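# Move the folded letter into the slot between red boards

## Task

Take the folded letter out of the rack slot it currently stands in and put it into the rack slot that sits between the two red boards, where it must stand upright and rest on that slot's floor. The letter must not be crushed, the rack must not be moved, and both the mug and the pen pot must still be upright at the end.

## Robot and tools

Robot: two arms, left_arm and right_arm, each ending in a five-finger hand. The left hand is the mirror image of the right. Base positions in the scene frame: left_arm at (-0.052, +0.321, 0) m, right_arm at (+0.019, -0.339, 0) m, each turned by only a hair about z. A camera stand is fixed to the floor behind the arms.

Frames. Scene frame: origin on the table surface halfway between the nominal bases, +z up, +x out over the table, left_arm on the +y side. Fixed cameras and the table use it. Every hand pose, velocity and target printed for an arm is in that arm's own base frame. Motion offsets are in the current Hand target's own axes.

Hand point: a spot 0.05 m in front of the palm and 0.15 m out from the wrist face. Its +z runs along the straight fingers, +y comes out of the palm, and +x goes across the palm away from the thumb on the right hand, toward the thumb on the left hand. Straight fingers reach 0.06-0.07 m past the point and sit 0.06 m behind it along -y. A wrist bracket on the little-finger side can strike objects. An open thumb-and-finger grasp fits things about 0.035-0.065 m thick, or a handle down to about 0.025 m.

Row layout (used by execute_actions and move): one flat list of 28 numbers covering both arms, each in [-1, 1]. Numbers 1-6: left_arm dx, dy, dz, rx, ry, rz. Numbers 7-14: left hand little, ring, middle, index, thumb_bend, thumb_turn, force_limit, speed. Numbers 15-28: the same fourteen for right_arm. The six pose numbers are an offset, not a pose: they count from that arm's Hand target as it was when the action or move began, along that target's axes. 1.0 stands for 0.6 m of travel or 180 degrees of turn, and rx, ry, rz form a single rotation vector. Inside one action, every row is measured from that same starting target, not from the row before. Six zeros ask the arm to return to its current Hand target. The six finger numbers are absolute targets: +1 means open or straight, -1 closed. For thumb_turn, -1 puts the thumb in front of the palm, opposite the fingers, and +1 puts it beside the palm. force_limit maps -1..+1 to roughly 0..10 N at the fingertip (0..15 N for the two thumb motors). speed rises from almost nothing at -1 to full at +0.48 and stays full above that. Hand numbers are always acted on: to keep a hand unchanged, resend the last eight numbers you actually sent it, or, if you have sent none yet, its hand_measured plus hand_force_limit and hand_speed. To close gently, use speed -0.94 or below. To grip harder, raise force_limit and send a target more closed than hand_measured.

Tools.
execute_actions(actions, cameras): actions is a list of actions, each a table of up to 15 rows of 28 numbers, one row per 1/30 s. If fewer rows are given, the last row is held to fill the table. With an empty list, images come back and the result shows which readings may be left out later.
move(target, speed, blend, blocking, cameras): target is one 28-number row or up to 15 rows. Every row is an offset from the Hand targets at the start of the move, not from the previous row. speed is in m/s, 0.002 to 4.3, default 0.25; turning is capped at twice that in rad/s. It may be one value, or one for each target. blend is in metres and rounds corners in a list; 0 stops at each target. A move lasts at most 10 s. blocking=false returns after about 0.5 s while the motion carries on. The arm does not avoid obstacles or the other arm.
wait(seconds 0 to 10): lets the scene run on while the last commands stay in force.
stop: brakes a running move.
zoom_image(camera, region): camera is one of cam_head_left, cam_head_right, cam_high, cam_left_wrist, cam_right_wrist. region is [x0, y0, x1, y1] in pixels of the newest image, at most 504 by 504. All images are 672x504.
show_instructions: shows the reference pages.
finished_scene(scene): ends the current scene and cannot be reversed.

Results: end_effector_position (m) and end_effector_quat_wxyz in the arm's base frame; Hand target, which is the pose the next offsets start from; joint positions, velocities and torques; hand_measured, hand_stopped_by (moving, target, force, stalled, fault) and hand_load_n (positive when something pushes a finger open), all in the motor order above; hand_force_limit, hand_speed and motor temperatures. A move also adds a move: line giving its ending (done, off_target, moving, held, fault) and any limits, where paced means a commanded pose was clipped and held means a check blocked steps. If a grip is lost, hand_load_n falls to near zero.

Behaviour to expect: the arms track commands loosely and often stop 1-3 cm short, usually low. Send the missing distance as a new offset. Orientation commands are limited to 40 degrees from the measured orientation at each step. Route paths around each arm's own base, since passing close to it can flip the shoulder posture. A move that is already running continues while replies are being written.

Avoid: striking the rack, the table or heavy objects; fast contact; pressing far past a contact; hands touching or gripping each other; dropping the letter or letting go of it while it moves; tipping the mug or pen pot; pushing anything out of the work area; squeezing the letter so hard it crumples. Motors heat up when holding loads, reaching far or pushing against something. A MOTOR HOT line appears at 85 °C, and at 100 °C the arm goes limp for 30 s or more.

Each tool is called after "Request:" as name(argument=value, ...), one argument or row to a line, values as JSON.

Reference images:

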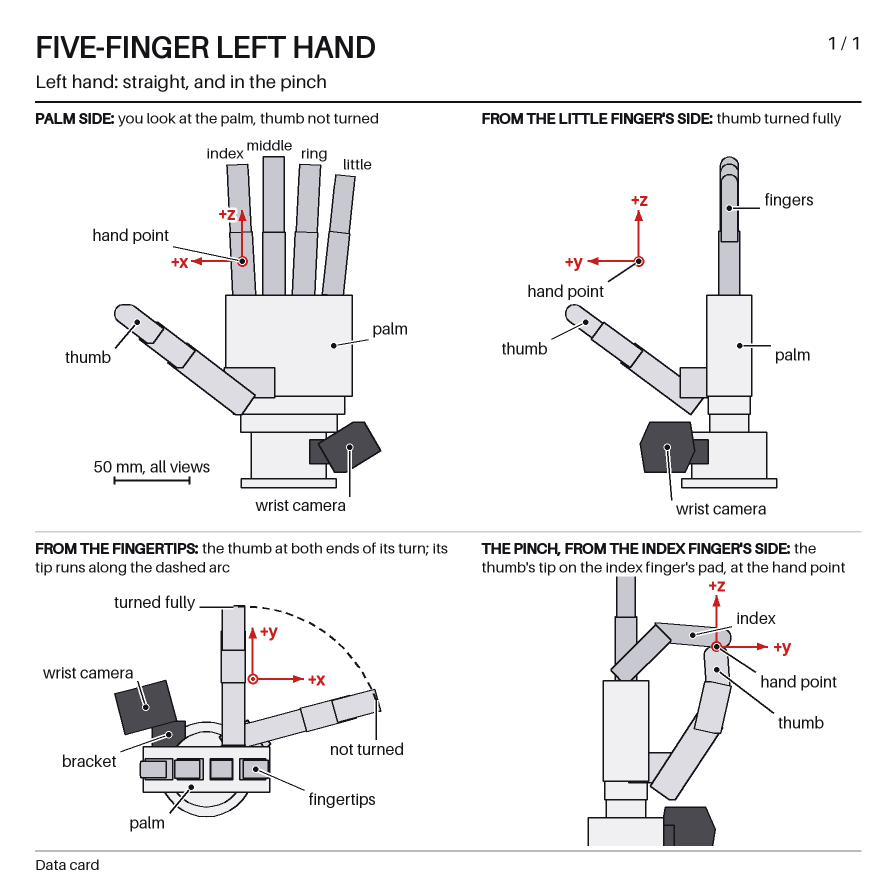

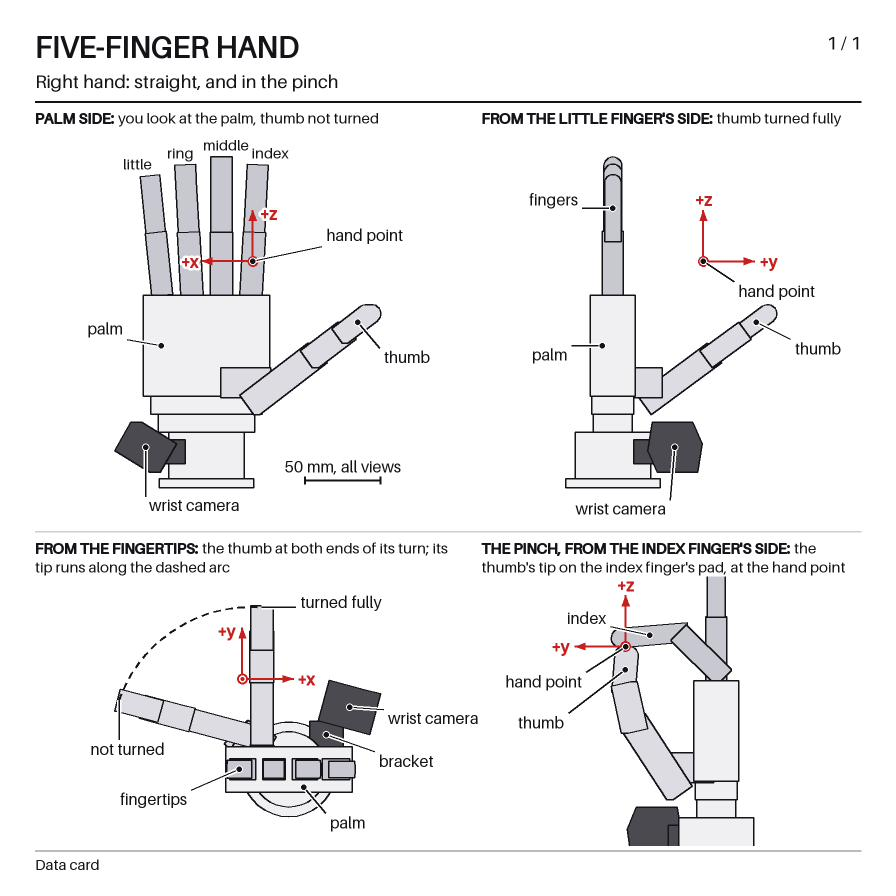

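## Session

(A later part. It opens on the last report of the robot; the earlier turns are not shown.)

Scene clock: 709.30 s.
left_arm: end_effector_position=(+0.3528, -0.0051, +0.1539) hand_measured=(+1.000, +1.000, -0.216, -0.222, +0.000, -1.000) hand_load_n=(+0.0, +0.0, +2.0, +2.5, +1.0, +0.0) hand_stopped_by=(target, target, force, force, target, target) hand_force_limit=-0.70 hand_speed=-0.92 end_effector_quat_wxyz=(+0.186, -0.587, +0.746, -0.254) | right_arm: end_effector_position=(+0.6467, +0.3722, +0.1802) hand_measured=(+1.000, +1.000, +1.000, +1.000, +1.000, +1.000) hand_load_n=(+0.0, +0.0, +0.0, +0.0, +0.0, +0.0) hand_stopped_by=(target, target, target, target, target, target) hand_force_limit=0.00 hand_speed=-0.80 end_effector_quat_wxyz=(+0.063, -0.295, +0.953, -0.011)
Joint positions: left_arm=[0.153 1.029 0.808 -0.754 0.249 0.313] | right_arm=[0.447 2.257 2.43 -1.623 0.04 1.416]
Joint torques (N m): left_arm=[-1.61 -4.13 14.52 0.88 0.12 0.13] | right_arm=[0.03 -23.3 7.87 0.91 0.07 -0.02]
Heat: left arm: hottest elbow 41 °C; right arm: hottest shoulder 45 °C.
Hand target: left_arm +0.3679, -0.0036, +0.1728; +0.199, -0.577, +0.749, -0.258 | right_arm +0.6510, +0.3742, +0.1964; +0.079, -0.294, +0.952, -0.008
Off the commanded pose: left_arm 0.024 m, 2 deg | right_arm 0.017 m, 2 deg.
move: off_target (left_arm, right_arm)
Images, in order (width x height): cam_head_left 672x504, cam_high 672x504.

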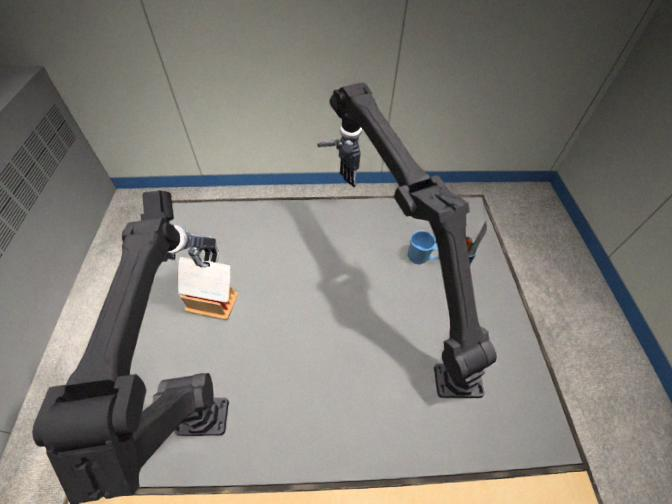

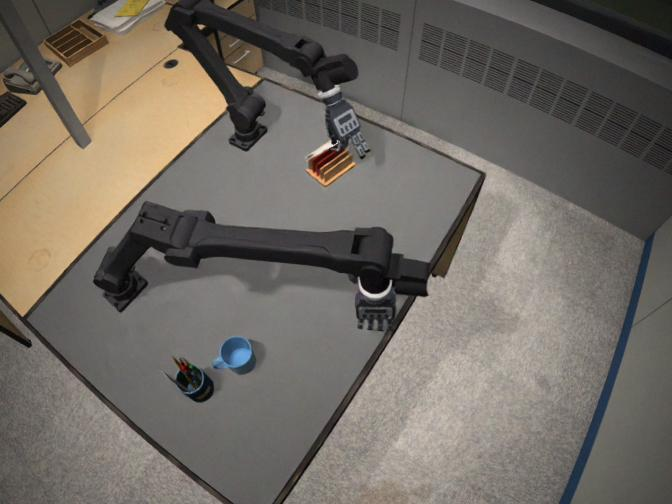

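Request:
move(
  target=[0,-0.0205,-0.0263,0,0,0,1,1,-0.5,-0.5,0.0,-1,-0.7,-0.92,0,0,0,0,0,0,1,1,1,1,1,1,0,-0.8],
  speed=0.05,
  cameras=["cam_head_left","cam_high"],
)

Request:
zoom_image(
  camera="cam_head_left",
  region=[195, 250, 245, 310],
)

Request:
zoom_image(
  camera="cam_high",
  region=[300, 125, 360, 185],
)

Scene clock: 725.60 s.
left_arm: end_effector_position=(+0.3547, -0.0047, +0.1718) hand_measured=(+1.000, +1.000, -0.216, -0.222, +0.000, -1.000) hand_load_n=(+0.0, +0.0, +2.0, +2.5, +0.5, +0.0) hand_stopped_by=(target, target, force, force, target, target) hand_force_limit=-0.70 hand_speed=-0.92 end_effector_quat_wxyz=(+0.183, -0.588, +0.747, -0.252) | right_arm: end_effector_position=(+0.6467, +0.3722, +0.1802) hand_measured=(+1.000, +1.000, +1.000, +1.000, +1.000, +1.000) hand_load_n=(+0.0, +0.0, +0.0, +0.0, +0.0, +0.0) hand_stopped_by=(target, target, target, target, target, target) hand_force_limit=0.00 hand_speed=-0.80 end_effector_quat_wxyz=(+0.063, -0.295, +0.953, -0.011)
Joint positions: left_arm=[0.153 1.029 0.857 -0.81 0.249 0.314] | right_arm=[0.447 2.257 2.43 -1.623 0.04 1.416]
Joint torques (N m): left_arm=[-1.38 -4.84 14.38 0.8 0.11 0.13] | right_arm=[0.09 -23.24 7.87 0.92 0.07 -0.01]
Heat: left arm: hottest elbow 41 °C; right arm: hottest shoulder 45 °C.
Hand target: left_arm +0.3678, -0.0036, +0.1928; +0.199, -0.577, +0.749, -0.258 | right_arm +0.6510, +0.3742, +0.1964; +0.079, -0.294, +0.952, -0.008
Off the commanded pose: left_arm 0.025 m, 2 deg | right_arm 0.017 m, 2 deg.
move: off_target (left_arm, right_arm)
Images, in order (width x height): cam_head_left 672x504, cam_high 672x504.

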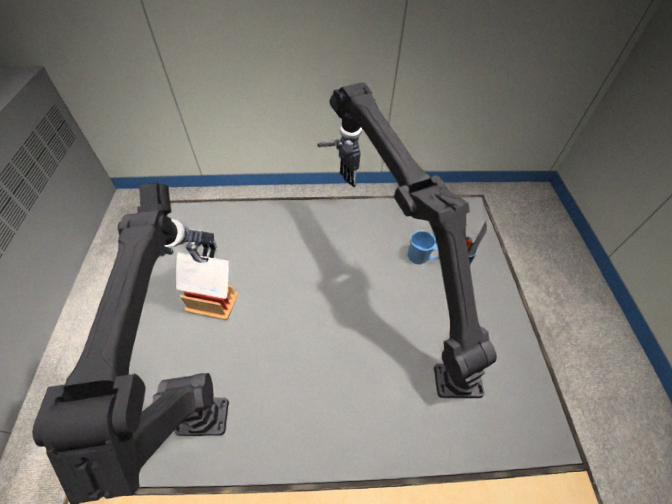

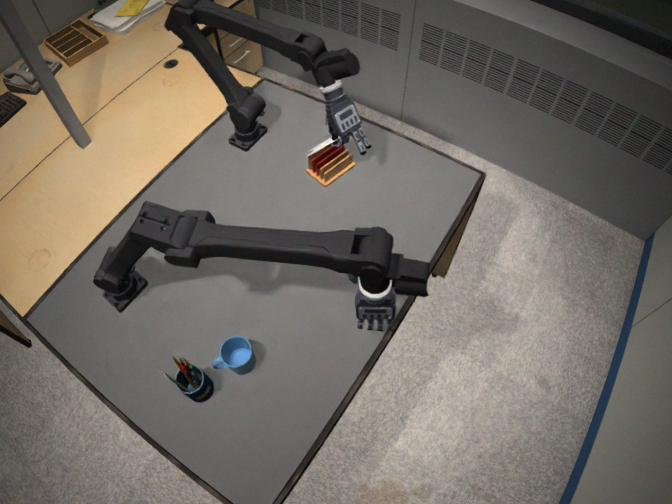

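Scaled by 8.400 from the camera's 672x504 image, which has a finer 960x720 frame.

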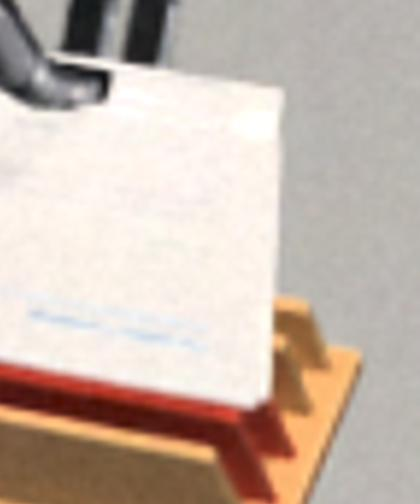

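Scaled by 8.400 from the camera's 672x504 image, which has a finer 960x720 frame.

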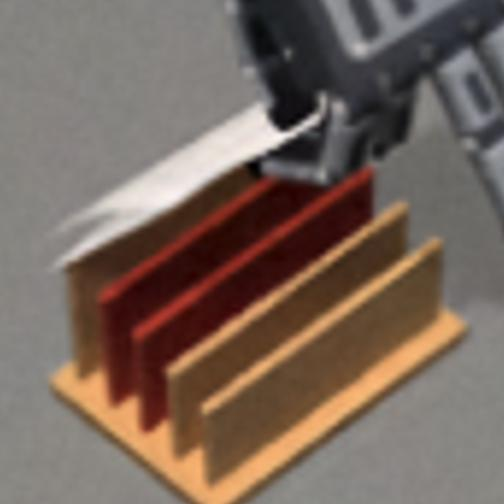

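Request:
move(
  target=[
    [0,-0.0308,-0.0394,0,0,0,1,1,-0.5,-0.5,0.0,-1,-0.7,-0.92,0,0,0,0,0,0,1,1,1,1,1,1,0,-0.8],
    [0.0013,0.0411,-0.0365,0.150,0,0,1,1,-0.5,-0.5,0.0,-1,-0.7,-0.92,0,0,0,0,0,0,1,1,1,1,1,1,0,-0.8],
  ],
  speed=0.08,
  cameras=["cam_head_left","cam_high"],
)

Request:
zoom_image(
  camera="cam_head_left",
  region=[195, 250, 245, 310],
)

Request:
zoom_image(
  camera="cam_high",
  region=[300, 125, 360, 185],
)

Scene clock: 757.73 s.
left_arm: end_effector_position=(+0.3361, +0.0023, +0.1958) hand_measured=(+1.000, +1.000, -0.216, -0.222, +0.000, -1.000) hand_load_n=(+0.0, +0.0, +1.5, +2.5, +1.0, +0.0) hand_stopped_by=(target, target, force, force, target, target) hand_force_limit=-0.70 hand_speed=-0.92 end_effector_quat_wxyz=(+0.324, -0.511, +0.674, -0.423) | right_arm: end_effector_position=(+0.6467, +0.3722, +0.1802) hand_measured=(+1.000, +1.000, +1.000, +1.000, +1.000, +1.000) hand_load_n=(+0.0, +0.0, +0.0, +0.0, +0.0, +0.0) hand_stopped_by=(target, target, target, target, target, target) hand_force_limit=0.00 hand_speed=-0.80 end_effector_quat_wxyz=(+0.063, -0.295, +0.953, -0.011)
Joint positions: left_arm=[0.343 0.68 0.549 -0.399 0.544 0.3] | right_arm=[0.447 2.257 2.43 -1.623 0.04 1.416]
Joint torques (N m): left_arm=[-0.21 -1.38 9.57 2.29 0.43 -0.05] | right_arm=[0.03 -23.18 7.86 0.91 0.07 -0.02]
Heat: left arm: hottest elbow 42 °C; right arm: hottest shoulder 45 °C.
Hand target: left_arm +0.3359, +0.0041, +0.1949; +0.328, -0.514, +0.668, -0.426 | right_arm +0.6510, +0.3742, +0.1964; +0.079, -0.294, +0.952, -0.008
Off the commanded pose: left_arm 0.002 m, 1 deg | right_arm 0.017 m, 2 deg.
move: off_target (right_arm)
Images, in order (width x height): cam_head_left 672x504, cam_high 672x504.

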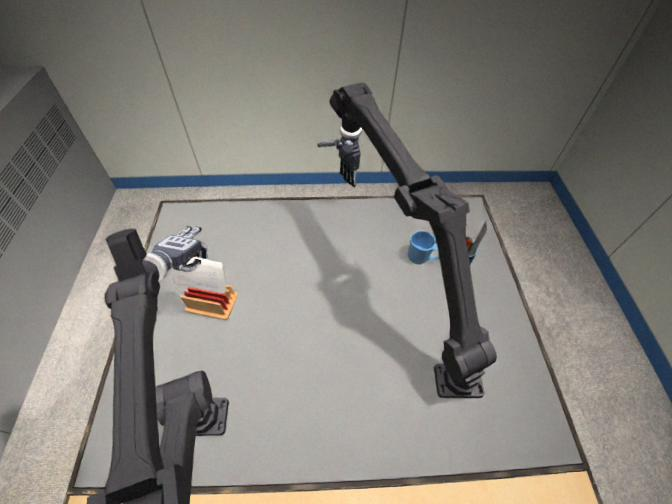

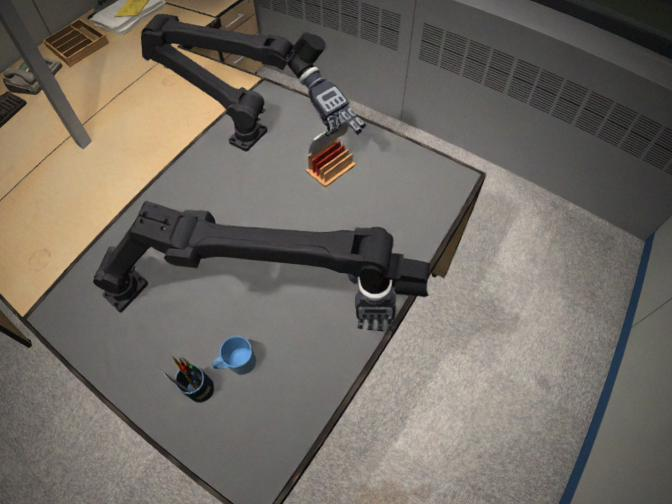

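Scaled by 8.400 from the camera's 672x504 image, which has a finer 960x720 frame.

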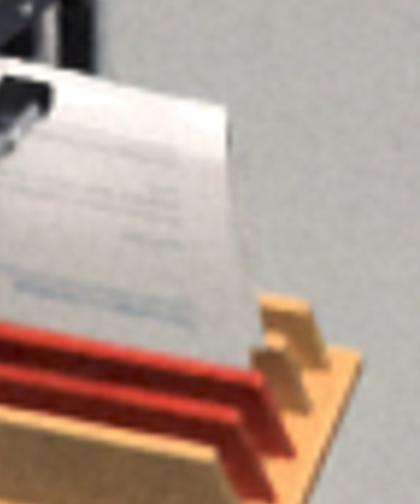

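Scaled by 8.400 from the camera's 672x504 image, which has a finer 960x720 frame.

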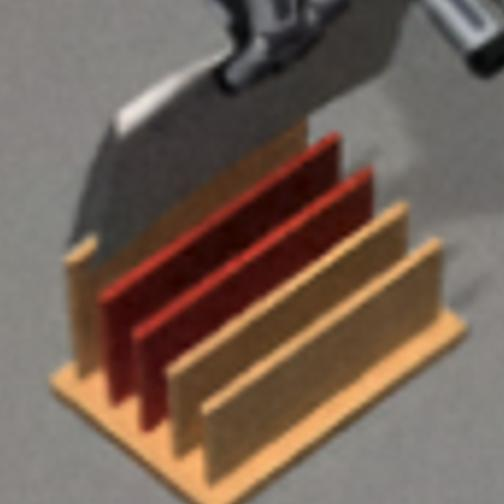

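Request:
move(
  target=[0,0.0300,0.0027,0.05,0,0,1,1,-0.5,-0.5,0.0,-1,-0.7,-0.92,0,0,0,0,0,0,1,1,1,1,1,1,0,-0.8],
  speed=0.06,
  cameras=["cam_head_left","cam_high"],
)

Request:
zoom_image(
  camera="cam_head_left",
  region=[195, 250, 245, 310],
)

Request:
zoom_image(
  camera="cam_high",
  region=[300, 125, 360, 185],
)

Scene clock: 780.73 s.
left_arm: end_effector_position=(+0.3307, +0.0038, +0.1781) hand_measured=(+1.000, +1.000, -0.216, -0.222, +0.000, -1.000) hand_load_n=(+0.0, +0.0, +2.0, +2.5, +0.5, +0.0) hand_stopped_by=(target, target, force, force, target, target) hand_force_limit=-0.70 hand_speed=-0.92 end_effector_quat_wxyz=(+0.363, -0.485, +0.639, -0.474) | right_arm: end_effector_position=(+0.6467, +0.3722, +0.1802) hand_measured=(+1.000, +1.000, +1.000, +1.000, +1.000, +1.000) hand_load_n=(+0.0, +0.0, +0.0, +0.0, +0.0, +0.0) hand_stopped_by=(target, target, target, target, target, target) hand_force_limit=0.00 hand_speed=-0.80 end_effector_quat_wxyz=(+0.063, -0.295, +0.953, -0.011)
Joint positions: left_arm=[0.42 0.614 0.387 -0.144 0.654 0.235] | right_arm=[0.447 2.257 2.43 -1.623 0.04 1.416]
Joint torques (N m): left_arm=[-0.56 -0.56 9.48 2.32 0.41 -0.07] | right_arm=[0.03 -23.24 7.88 0.92 0.07 -0.01]
Motor temperatures (°C): left_arm=[23 23 40 24 22 21] | right_arm=[28 46 35 22 24 22]
Heat: left arm: hottest elbow 40 °C; right arm: hottest shoulder 46 °C.
Hand target: left_arm +0.3299, +0.0056, +0.1778; +0.367, -0.487, +0.633, -0.477 | right_arm +0.6510, +0.3742, +0.1964; +0.079, -0.294, +0.952, -0.008
Off the commanded pose: left_arm 0.002 m, 1 deg | right_arm 0.017 m, 2 deg.
move: off_target (right_arm)
Images, in order (width x height): cam_head_left 672x504, cam_high 672x504.

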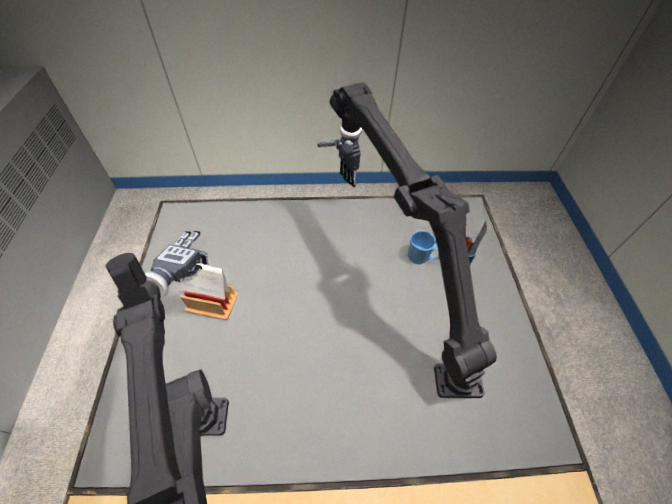

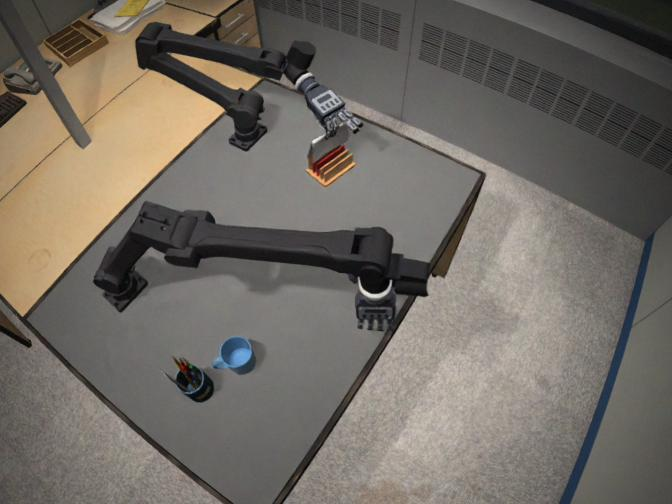

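Scaled by 8.400 from the camera's 672x504 image, which has a finer 960x720 frame.

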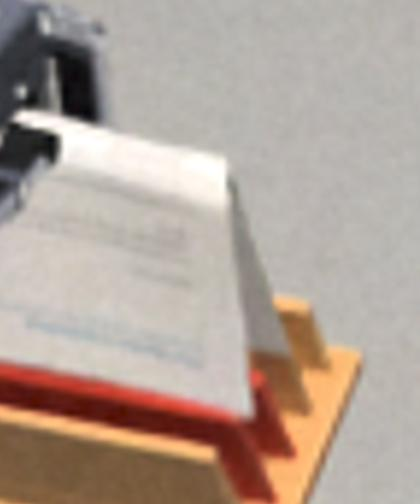

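Scaled by 8.400 from the camera's 672x504 image, which has a finer 960x720 frame.

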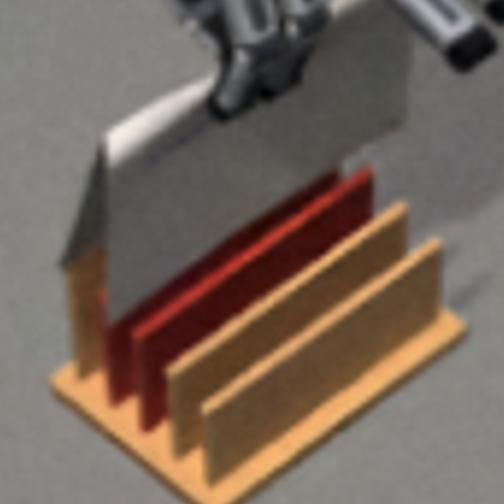

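Request:
move(
  target=[
    [-0.0075,-0.0658,0.0958,-0.2,0,0,1,1,-0.5,-0.5,0.0,-1,-0.7,-0.92,0,0,0,0,0,0,1,1,1,1,1,1,0,-0.8],
    [-0.0042,0.0025,0.0692,-0.2,0,0,1,1,-0.5,-0.5,0.0,-1,-0.7,-0.92,0,0,0,0,0,0,1,1,1,1,1,1,0,-0.8],
  ],
  speed=0.1,
  cameras=["cam_head_left","cam_high"],
)

Request:
zoom_image(
  camera="cam_head_left",
  region=[195, 250, 245, 310],
)

Request:
zoom_image(
  camera="cam_high",
  region=[300, 125, 360, 185],
)

Scene clock: 840.13 s.
left_arm: end_effector_position=(+0.3679, -0.0061, +0.1652) hand_measured=(+1.000, +1.000, -0.216, -0.222, +0.000, -1.000) hand_load_n=(+0.0, +0.0, +2.0, +2.5, +0.5, +0.0) hand_stopped_by=(target, target, force, force, target, target) hand_force_limit=-0.70 hand_speed=-0.92 end_effector_quat_wxyz=(+0.191, -0.580, +0.750, -0.256) | right_arm: end_effector_position=(+0.6467, +0.3722, +0.1802) hand_measured=(+1.000, +1.000, +1.000, +1.000, +1.000, +1.000) hand_load_n=(+0.0, +0.0, +0.0, +0.0, +0.0, +0.0) hand_stopped_by=(target, target, target, target, target, target) hand_force_limit=0.00 hand_speed=-0.80 end_effector_quat_wxyz=(+0.063, -0.295, +0.953, -0.011)
Joint positions: left_arm=[0.141 1.059 0.856 -0.759 0.244 0.318] | right_arm=[0.447 2.257 2.43 -1.623 0.04 1.416]
Joint torques (N m): left_arm=[-0.38 -6.07 9.44 1.77 0.38 0.18] | right_arm=[0.03 -23.24 7.86 0.9 0.08 -0.01]
Heat: left arm: hottest elbow 39 °C; right arm: hottest shoulder 46 °C.
Hand target: left_arm +0.3688, -0.0021, +0.1650; +0.199, -0.577, +0.749, -0.258 | right_arm +0.6510, +0.3742, +0.1964; +0.079, -0.294, +0.952, -0.008
Off the commanded pose: left_arm 0.004 m, 1 deg | right_arm 0.017 m, 2 deg.
move: off_target (right_arm)
Images, in order (width x height): cam_head_left 672x504, cam_high 672x504.

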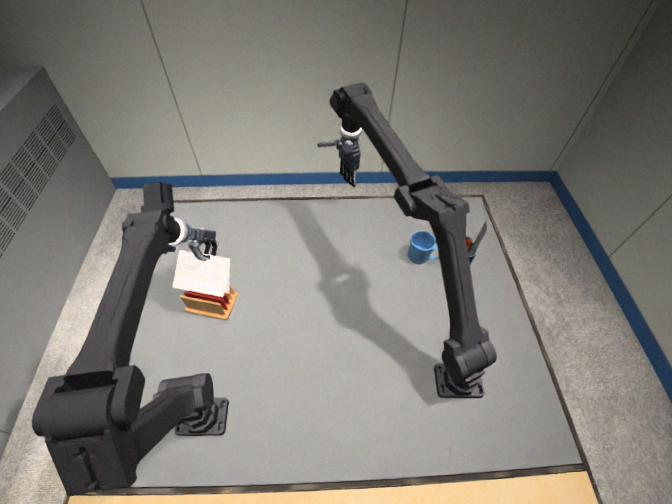

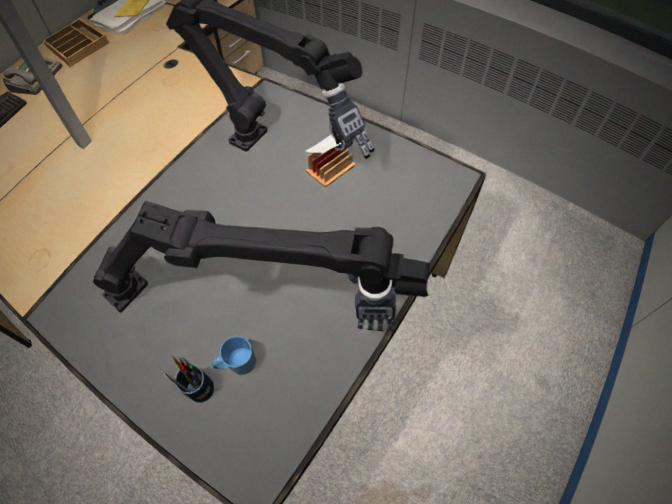

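Scaled by 8.400 from the camera's 672x504 image, which has a finer 960x720 frame.

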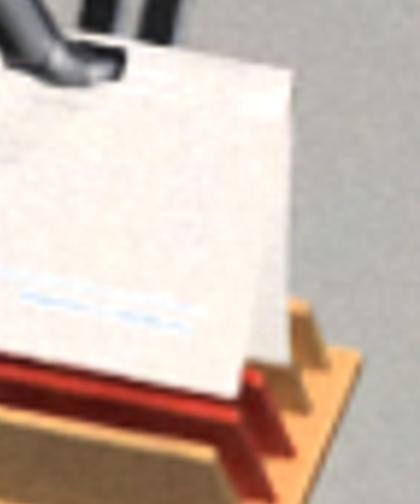

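Scaled by 8.400 from the camera's 672x504 image, which has a finer 960x720 frame.

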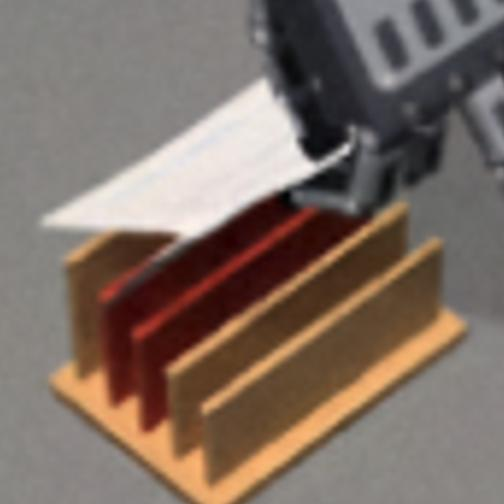

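Request:
move(
  target=[-0.0002,0.0276,0.0366,0,0,0,1,1,-0.5,-0.5,0.0,-1,-0.7,-0.92,0,0,0,0,0,0,1,1,1,1,1,1,0,-0.8],
  speed=0.06,
  cameras=["cam_head_left","cam_high"],
)

Request:
zoom_image(
  camera="cam_head_left",
  region=[195, 250, 245, 310],
)

Request:
zoom_image(
  camera="cam_high",
  region=[300, 125, 360, 185],
)

Scene clock: 869.67 s.
left_arm: end_effector_position=(+0.3687, -0.0060, +0.1460) hand_measured=(+1.000, +1.000, -0.216, -0.222, +0.000, -1.000) hand_load_n=(-0.5, +0.0, +1.5, +2.5, +0.5, +0.0) hand_stopped_by=(target, target, force, force, target, target) hand_force_limit=-0.70 hand_speed=-0.92 end_effector_quat_wxyz=(+0.201, -0.577, +0.748, -0.261) | right_arm: end_effector_position=(+0.6467, +0.3722, +0.1802) hand_measured=(+1.000, +1.000, +1.000, +1.000, +1.000, +1.000) hand_load_n=(+0.0, +0.0, +0.0, +0.0, +0.0, +0.0) hand_stopped_by=(target, target, target, target, target, target) hand_force_limit=0.00 hand_speed=-0.80 end_effector_quat_wxyz=(+0.063, -0.295, +0.953, -0.011)
Joint positions: left_arm=[0.141 1.06 0.798 -0.678 0.244 0.318] | right_arm=[0.447 2.257 2.43 -1.623 0.04 1.416]
Joint torques (N m): left_arm=[-0.32 -3.9 8.96 1.92 0.39 0.11] | right_arm=[0.09 -23.18 7.87 0.9 0.08 -0.01]
Heat: left arm: hottest elbow 40 °C; right arm: hottest shoulder 46 °C.
Hand target: left_arm +0.3693, -0.0021, +0.1375; +0.199, -0.577, +0.749, -0.258 | right_arm +0.6510, +0.3742, +0.1964; +0.079, -0.294, +0.952, -0.008
Off the commanded pose: left_arm 0.009 m, 0 deg | right_arm 0.017 m, 2 deg.
move: off_target (right_arm)
Images, in order (width x height): cam_head_left 672x504, cam_high 672x504.

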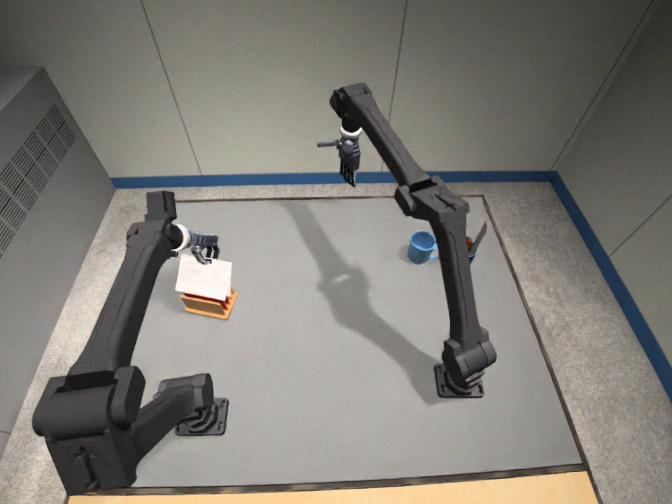

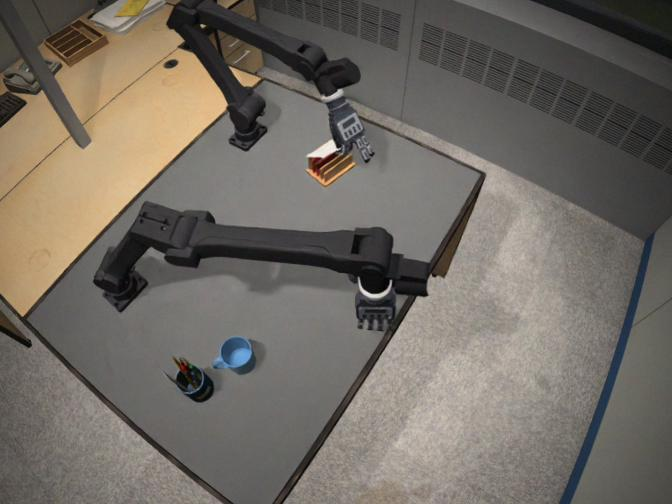

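Scaled by 8.400 from the camera's 672x504 image, which has a finer 960x720 frame.

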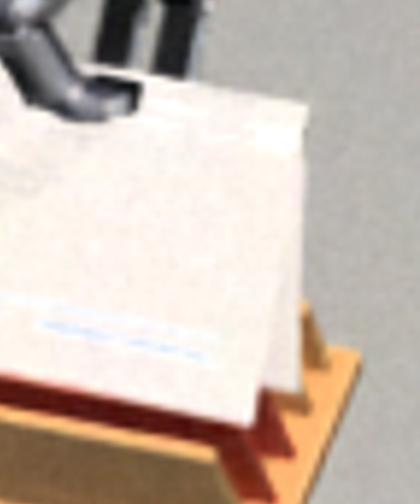

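Scaled by 8.400 from the camera's 672x504 image, which has a finer 960x720 frame.

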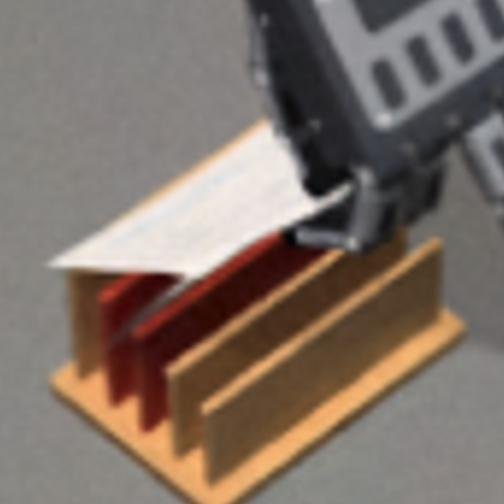

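Request:
move(
  target=[0,0.0046,0.0059,0,0,0,1,1,-0.5,-0.5,0.0,-1,-0.7,-0.92,0,0,0,0,0,0,1,1,1,1,1,1,0,-0.8],
  speed=0.04,
)

Scene clock: 876.80 s.
left_arm: end_effector_position=(+0.3692, -0.0059, +0.1422) hand_measured=(+1.000, +1.000, -0.216, -0.222, +0.000, -1.000) hand_load_n=(+0.0, +0.0, +1.5, +2.5, +1.0, +0.0) hand_stopped_by=(target, target, force, force, target, target) hand_force_limit=-0.70 hand_speed=-0.92 end_effector_quat_wxyz=(+0.201, -0.576, +0.748, -0.262) | right_arm: end_effector_position=(+0.6467, +0.3722, +0.1802) hand_measured=(+1.000, +1.000, +1.000, +1.000, +1.000, +1.000) hand_load_n=(+0.0, +0.0, +0.0, +0.0, +0.0, +0.0) hand_stopped_by=(target, target, target, target, target, target) hand_force_limit=0.00 hand_speed=-0.80 end_effector_quat_wxyz=(+0.063, -0.295, +0.953, -0.011)
Joint positions: left_arm=[0.141 1.063 0.79 -0.664 0.244 0.318] | right_arm=[0.447 2.257 2.43 -1.623 0.04 1.416]
Joint torques (N m): left_arm=[0.03 -4.31 8.87 1.8 0.36 0.13] | right_arm=[0.03 -23.18 7.87 0.91 0.07 -0.02]
Heat: left arm: hottest elbow 40 °C; right arm: hottest shoulder 46 °C.
Hand target: left_arm +0.3692, -0.0021, +0.1330; +0.199, -0.577, +0.749, -0.258 | right_arm +0.6510, +0.3742, +0.1964; +0.079, -0.294, +0.952, -0.008
Off the commanded pose: left_arm 0.010 m, 1 deg | right_arm 0.017 m, 2 deg.
move: off_target (right_arm)

Request:
move(
  target=[0,0.0046,0.0059,0,0,0,1,1,-0.5,-0.5,0.0,-1,-0.7,-0.92,0,0,0,0,0,0,1,1,1,1,1,1,0,-0.8],
  speed=0.04,
)

Scene clock: 881.13 s.
left_arm: end_effector_position=(+0.3693, -0.0059, +0.1376) hand_measured=(+1.000, +1.000, -0.216, -0.222, +0.000, -1.000) hand_load_n=(+0.0, +0.0, +2.0, +2.5, +0.5, +0.0) hand_stopped_by=(target, target, force, force, target, target) hand_force_limit=-0.70 hand_speed=-0.92 end_effector_quat_wxyz=(+0.201, -0.576, +0.748, -0.262) | right_arm: end_effector_position=(+0.6467, +0.3722, +0.1802) hand_measured=(+1.000, +1.000, +1.000, +1.000, +1.000, +1.000) hand_load_n=(+0.0, +0.0, +0.0, +0.0, +0.0, +0.0) hand_stopped_by=(target, target, target, target, target, target) hand_force_limit=0.00 hand_speed=-0.80 end_effector_quat_wxyz=(+0.063, -0.295, +0.953, -0.011)
Joint positions: left_arm=[0.141 1.068 0.78 -0.65 0.244 0.318] | right_arm=[0.447 2.257 2.43 -1.623 0.04 1.416]
Joint torques (N m): left_arm=[0.03 -4.25 8.9 1.84 0.37 0.14] | right_arm=[0.03 -23.24 7.87 0.9 0.07 -0.02]
Heat: left arm: hottest elbow 39 °C; right arm: hottest shoulder 46 °C.
Hand target: left_arm +0.3693, -0.0021, +0.1284; +0.199, -0.577, +0.749, -0.258 | right_arm +0.6510, +0.3742, +0.1964; +0.079, -0.294, +0.952, -0.008
Off the commanded pose: left_arm 0.010 m, 1 deg | right_arm 0.017 m, 2 deg.
move: off_target (right_arm)

Request:
move(
  target=[0,-0.0265,0,0,0,0,1,1,-0.5,-0.5,0.0,-1,-0.7,-0.92,0,0,0,0,0,0,1,1,1,1,1,1,0,-0.8],
  speed=0.04,
)

Scene clock: 885.43 s.
left_arm: end_effector_position=(+0.3694, -0.0055, +0.1288) hand_measured=(+1.000, +1.000, -0.216, -0.222, +0.000, -1.000) hand_load_n=(+0.0, +0.0, +1.5, +2.5, +1.0, +0.0) hand_stopped_by=(target, target, force, force, target, target) hand_force_limit=-0.70 hand_speed=-0.92 end_effector_quat_wxyz=(+0.191, -0.580, +0.750, -0.255) | right_arm: end_effector_position=(+0.6467, +0.3722, +0.1802) hand_measured=(+1.000, +1.000, +1.000, +1.000, +1.000, +1.000) hand_load_n=(+0.0, +0.0, +0.0, +0.0, +0.0, +0.0) hand_stopped_by=(target, target, target, target, target, target) hand_force_limit=0.00 hand_speed=-0.80 end_effector_quat_wxyz=(+0.063, -0.295, +0.953, -0.011)
Joint positions: left_arm=[0.141 1.093 0.78 -0.65 0.243 0.318] | right_arm=[0.447 2.257 2.43 -1.623 0.04 1.416]
Joint torques (N m): left_arm=[-1.73 -4.31 12.38 1.37 0.09 0.01] | right_arm=[0.03 -23.24 7.87 0.92 0.07 -0.02]
Heat: left arm: hottest elbow 39 °C; right arm: hottest shoulder 46 °C.
Hand target: left_arm +0.3814, -0.0053, +0.1383; +0.199, -0.577, +0.749, -0.258 | right_arm +0.6510, +0.3742, +0.1964; +0.079, -0.294, +0.952, -0.008
Off the commanded pose: left_arm 0.015 m, 1 deg | right_arm 0.017 m, 2 deg.
move: off_target (left_arm, right_arm)

Request:
execute_actions(
  actions=[],
  cameras=["cam_head_left","cam_high"],
)

Request:
zoom_image(
  camera="cam_head_left",
  region=[195, 250, 245, 310],
)

Request:
zoom_image(
  camera="cam_high",
  region=[300, 125, 360, 185],
)

Scene clock: 889.47 s.
left_arm: end_effector_position=(+0.3694, -0.0055, +0.1288) hand_measured=(+1.000, +1.000, -0.216, -0.222, +0.000, -1.000) hand_load_n=(+0.0, +0.0, +2.0, +3.0, +0.5, -0.5) hand_stopped_by=(target, target, force, force, target, target) hand_force_limit=-0.70 hand_speed=-0.92 end_effector_quat_wxyz=(+0.191, -0.580, +0.750, -0.255) | right_arm: end_effector_position=(+0.6467, +0.3722, +0.1802) hand_measured=(+1.000, +1.000, +1.000, +1.000, +1.000, +1.000) hand_load_n=(+0.0, +0.0, +0.0, +0.0, +0.0, +0.0) hand_stopped_by=(target, target, target, target, target, target) hand_force_limit=0.00 hand_speed=-0.80 end_effector_quat_wxyz=(+0.063, -0.295, +0.953, -0.011)
Joint positions: left_arm=[0.141 1.093 0.78 -0.65 0.243 0.318] | right_arm=[0.447 2.257 2.43 -1.623 0.04 1.416]
Joint velocities: within noise
Joint torques (N m): left_arm=[-1.61 -4.37 12.53 1.14 0.11 0.01] | right_arm=[0.03 -23.24 7.87 0.92 0.07 -0.01]
Motor temperatures (°C): left_arm=[23 23 39 24 22 21] | right_arm=[28 46 35 22 24 22]
Heat: left arm: hottest elbow 39 °C; right arm: hottest shoulder 46 °C.
Hand target: left_arm +0.3814, -0.0053, +0.1383; +0.199, -0.577, +0.749, -0.258 | right_arm +0.6510, +0.3742, +0.1964; +0.079, -0.294, +0.952, -0.008
Off the commanded pose: left_arm 0.015 m, 1 deg | right_arm 0.017 m, 2 deg.
Images, in order (width x height): cam_head_left 672x504, cam_high 672x504.

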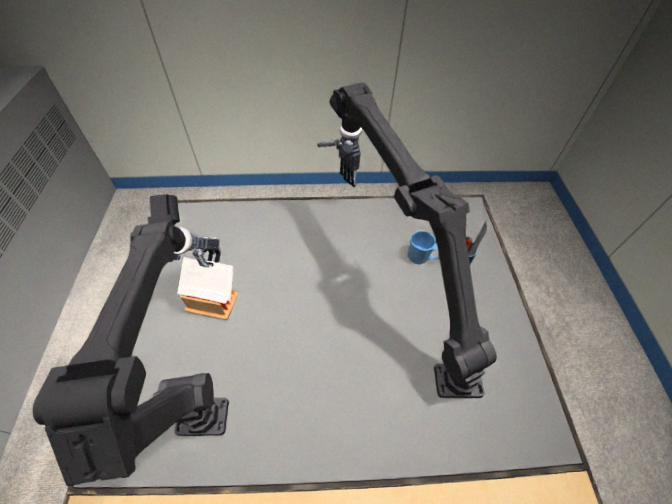

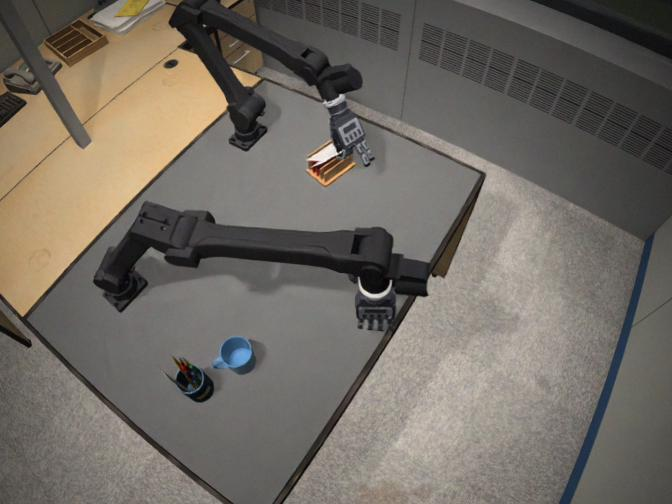

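Scaled by 8.400 from the camera's 672x504 image, which has a finer 960x720 frame.

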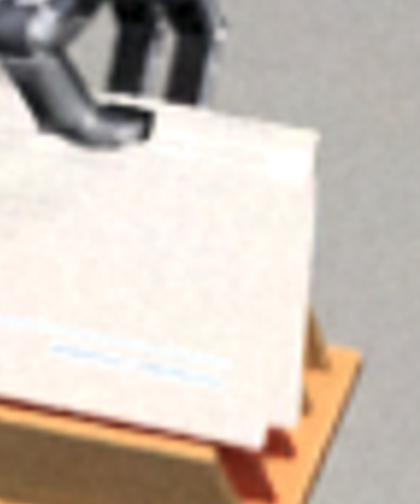

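Scaled by 8.400 from the camera's 672x504 image, which has a finer 960x720 frame.

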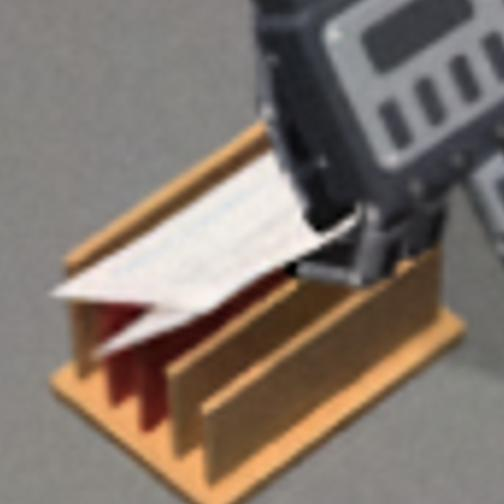

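Request:
move(
  target=[0,-0.0222,-0.0064,0,0,0,1,1,-0.5,-0.5,0.0,-1,-0.7,-0.92,0,0,0,0,0,0,1,1,1,1,1,1,0,-0.8],
  speed=0.04,
)

Scene clock: 896.80 s.
left_arm: end_effector_position=(+0.3739, -0.0055, +0.1336) hand_measured=(+1.000, +1.000, -0.216, -0.222, +0.000, -1.000) hand_load_n=(+0.0, +0.0, +1.5, +2.5, +0.5, +0.0) hand_stopped_by=(target, target, force, force, target, target) hand_force_limit=-0.70 hand_speed=-0.92 end_effector_quat_wxyz=(+0.192, -0.579, +0.751, -0.253) | right_arm: end_effector_position=(+0.6467, +0.3722, +0.1802) hand_measured=(+1.000, +1.000, +1.000, +1.000, +1.000, +1.000) hand_load_n=(+0.0, +0.0, +0.0, +0.0, +0.0, +0.0) hand_stopped_by=(target, target, target, target, target, target) hand_force_limit=0.00 hand_speed=-0.80 end_effector_quat_wxyz=(+0.063, -0.295, +0.953, -0.011)
Joint positions: left_arm=[0.137 1.102 0.8 -0.662 0.238 0.318] | right_arm=[0.447 2.257 2.43 -1.623 0.04 1.416]
Joint torques (N m): left_arm=[-2.02 -4.66 13.98 0.85 0.1 -0.1] | right_arm=[-0.03 -23.24 7.86 0.91 0.07 -0.02]
Heat: left arm: hottest elbow 39 °C; right arm: hottest shoulder 46 °C.
Hand target: left_arm +0.3893, -0.0074, +0.1496; +0.199, -0.577, +0.749, -0.258 | right_arm +0.6510, +0.3742, +0.1964; +0.079, -0.294, +0.952, -0.008
Off the commanded pose: left_arm 0.022 m, 1 deg | right_arm 0.017 m, 2 deg.
move: off_target (left_arm, right_arm)

Request:
move(
  target=[-0.0018,-0.0122,0.0117,0,0,0,1,1,-0.5,-0.5,0.0,-1,-0.7,-0.92,0,0,0,0,0,0,1,1,1,1,1,1,0,-0.8],
  speed=0.04,
  cameras=["cam_head_left","cam_high"],
)

Request:
zoom_image(
  camera="cam_head_left",
  region=[195, 250, 245, 310],
)

Request:
zoom_image(
  camera="cam_high",
  region=[300, 125, 360, 185],
)

Scene clock: 904.83 s.
left_arm: end_effector_position=(+0.3800, -0.0071, +0.1308) hand_measured=(+1.000, +1.000, -0.216, -0.222, +0.000, -1.000) hand_load_n=(-0.5, +0.0, +2.0, +2.5, +0.5, -0.5) hand_stopped_by=(target, target, force, force, target, target) hand_force_limit=-0.70 hand_speed=-0.92 end_effector_quat_wxyz=(+0.186, -0.580, +0.752, -0.250) | right_arm: end_effector_position=(+0.6467, +0.3722, +0.1802) hand_measured=(+1.000, +1.000, +1.000, +1.000, +1.000, +1.000) hand_load_n=(+0.0, +0.0, +0.0, +0.0, -0.5, +0.0) hand_stopped_by=(target, target, target, target, target, target) hand_force_limit=0.00 hand_speed=-0.80 end_effector_quat_wxyz=(+0.063, -0.295, +0.953, -0.011)
Joint positions: left_arm=[0.129 1.131 0.817 -0.662 0.233 0.313] | right_arm=[0.447 2.257 2.43 -1.623 0.04 1.416]
Joint torques (N m): left_arm=[-2.02 -5.07 14.22 1.17 0.11 -0.1] | right_arm=[0.09 -23.24 7.87 0.91 0.07 -0.02]
Heat: left arm: hottest elbow 41 °C; right arm: hottest shoulder 47 °C.
Hand target: left_arm +0.3993, -0.0089, +0.1486; +0.199, -0.577, +0.749, -0.258 | right_arm +0.6510, +0.3742, +0.1964; +0.079, -0.294, +0.952, -0.008
Off the commanded pose: left_arm 0.026 m, 2 deg | right_arm 0.017 m, 2 deg.
move: off_target (left_arm, right_arm)
Images, in order (width x height): cam_head_left 672x504, cam_high 672x504.

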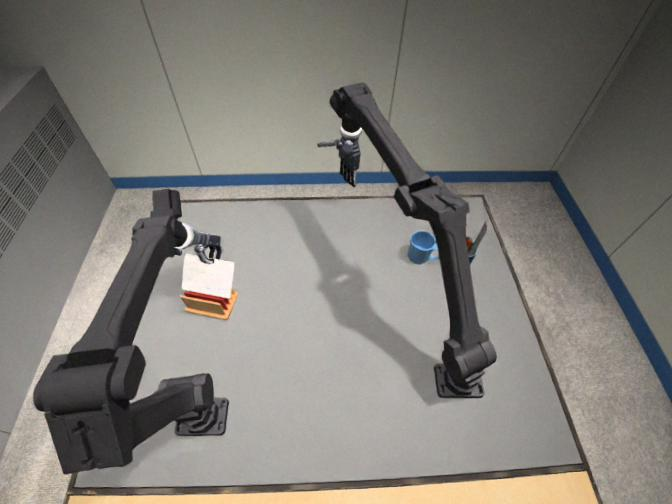

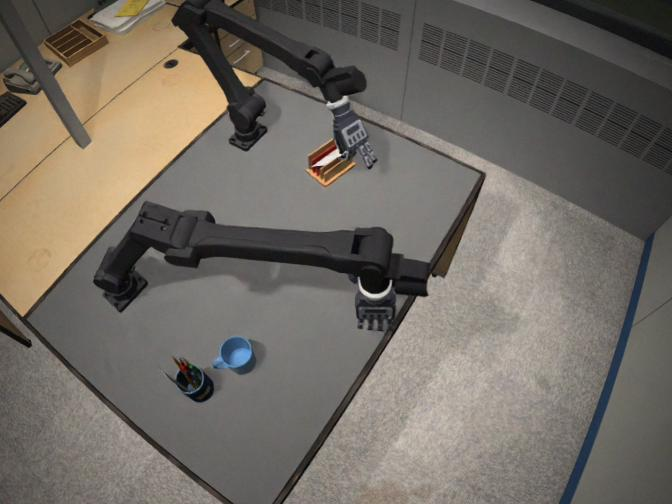

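Scaled by 8.400 from the camera's 672x504 image, which has a finer 960x720 frame.

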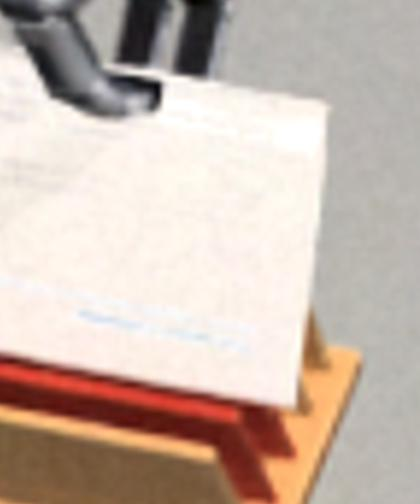

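Scaled by 8.400 from the camera's 672x504 image, which has a finer 960x720 frame.

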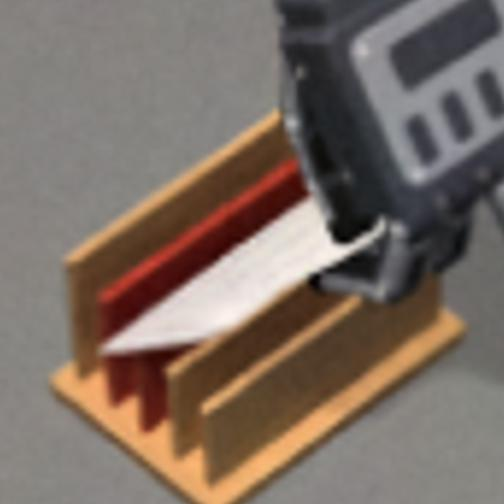

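Request:
zoom_image(
  camera="cam_high",
  region=[306, 155, 336, 180],
)

Request:
zoom_image(
  camera="cam_head_left",
  region=[215, 280, 245, 305],
)

Scaled by 16.800 from the camera's 672x504 image, which has a finer 960x720 frame.

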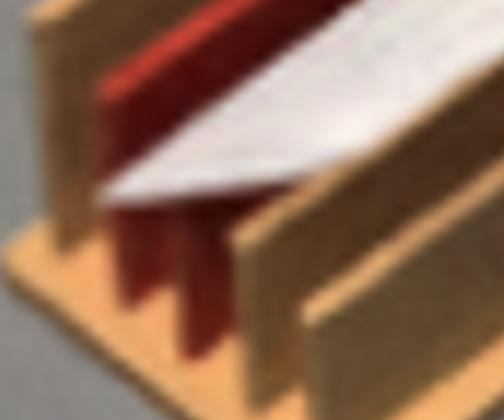

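Scaled by 16.800 from the camera's 672x504 image, which has a finer 960x720 frame.

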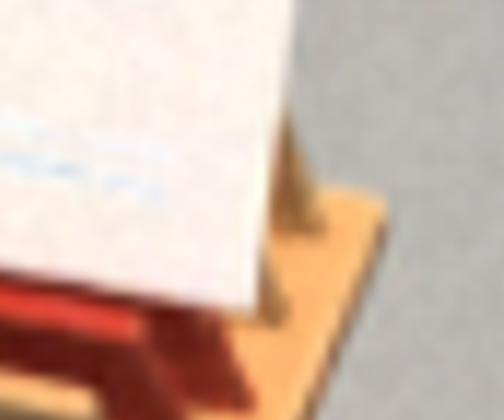

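Request:
move(
  target=[0.0022,0.0642,0.0362,0,0,0,1,1,-0.5,-0.5,0.0,-1,-0.7,-0.92,0,0,0,0,0,0,1,1,1,1,1,1,0,-0.8],
  speed=0.04,
)

Scene clock: 965.93 s.
left_arm: end_effector_position=(+0.3827, -0.0070, +0.1153) hand_measured=(+1.000, +1.000, -0.216, -0.222, +0.000, -1.000) hand_load_n=(+0.0, +0.0, +1.5, +2.5, +0.5, +0.0) hand_stopped_by=(target, target, force, force, target, target) hand_force_limit=-0.70 hand_speed=-0.92 end_effector_quat_wxyz=(+0.202, -0.575, +0.749, -0.259) | right_arm: end_effector_position=(+0.6467, +0.3722, +0.1802) hand_measured=(+1.000, +1.000, +1.000, +1.000, +1.000, +1.000) hand_load_n=(+0.0, +0.0, +0.0, +0.0, +0.0, +0.0) hand_stopped_by=(target, target, target, target, target, target) hand_force_limit=0.00 hand_speed=-0.80 end_effector_quat_wxyz=(+0.063, -0.295, +0.953, -0.011)
Joint positions: left_arm=[0.129 1.131 0.763 -0.57 0.234 0.313] | right_arm=[0.447 2.257 2.43 -1.623 0.04 1.416]
Joint torques (N m): left_arm=[-0.73 -5.01 8.77 1.91 0.35 0.03] | right_arm=[0.09 -23.24 7.87 0.91 0.07 -0.02]
Motor temperatures (°C): left_arm=[23 23 47 24 22 21] | right_arm=[27 47 35 22 24 22]
Heat: left arm: hottest elbow 47 °C; right arm: hottest shoulder 47 °C.
Hand target: left_arm +0.3825, -0.0058, +0.1077; +0.199, -0.577, +0.749, -0.258 | right_arm +0.6510, +0.3742, +0.1964; +0.079, -0.294, +0.952, -0.008
Off the commanded pose: left_arm 0.008 m, 0 deg | right_arm 0.017 m, 2 deg.
move: off_target (right_arm)


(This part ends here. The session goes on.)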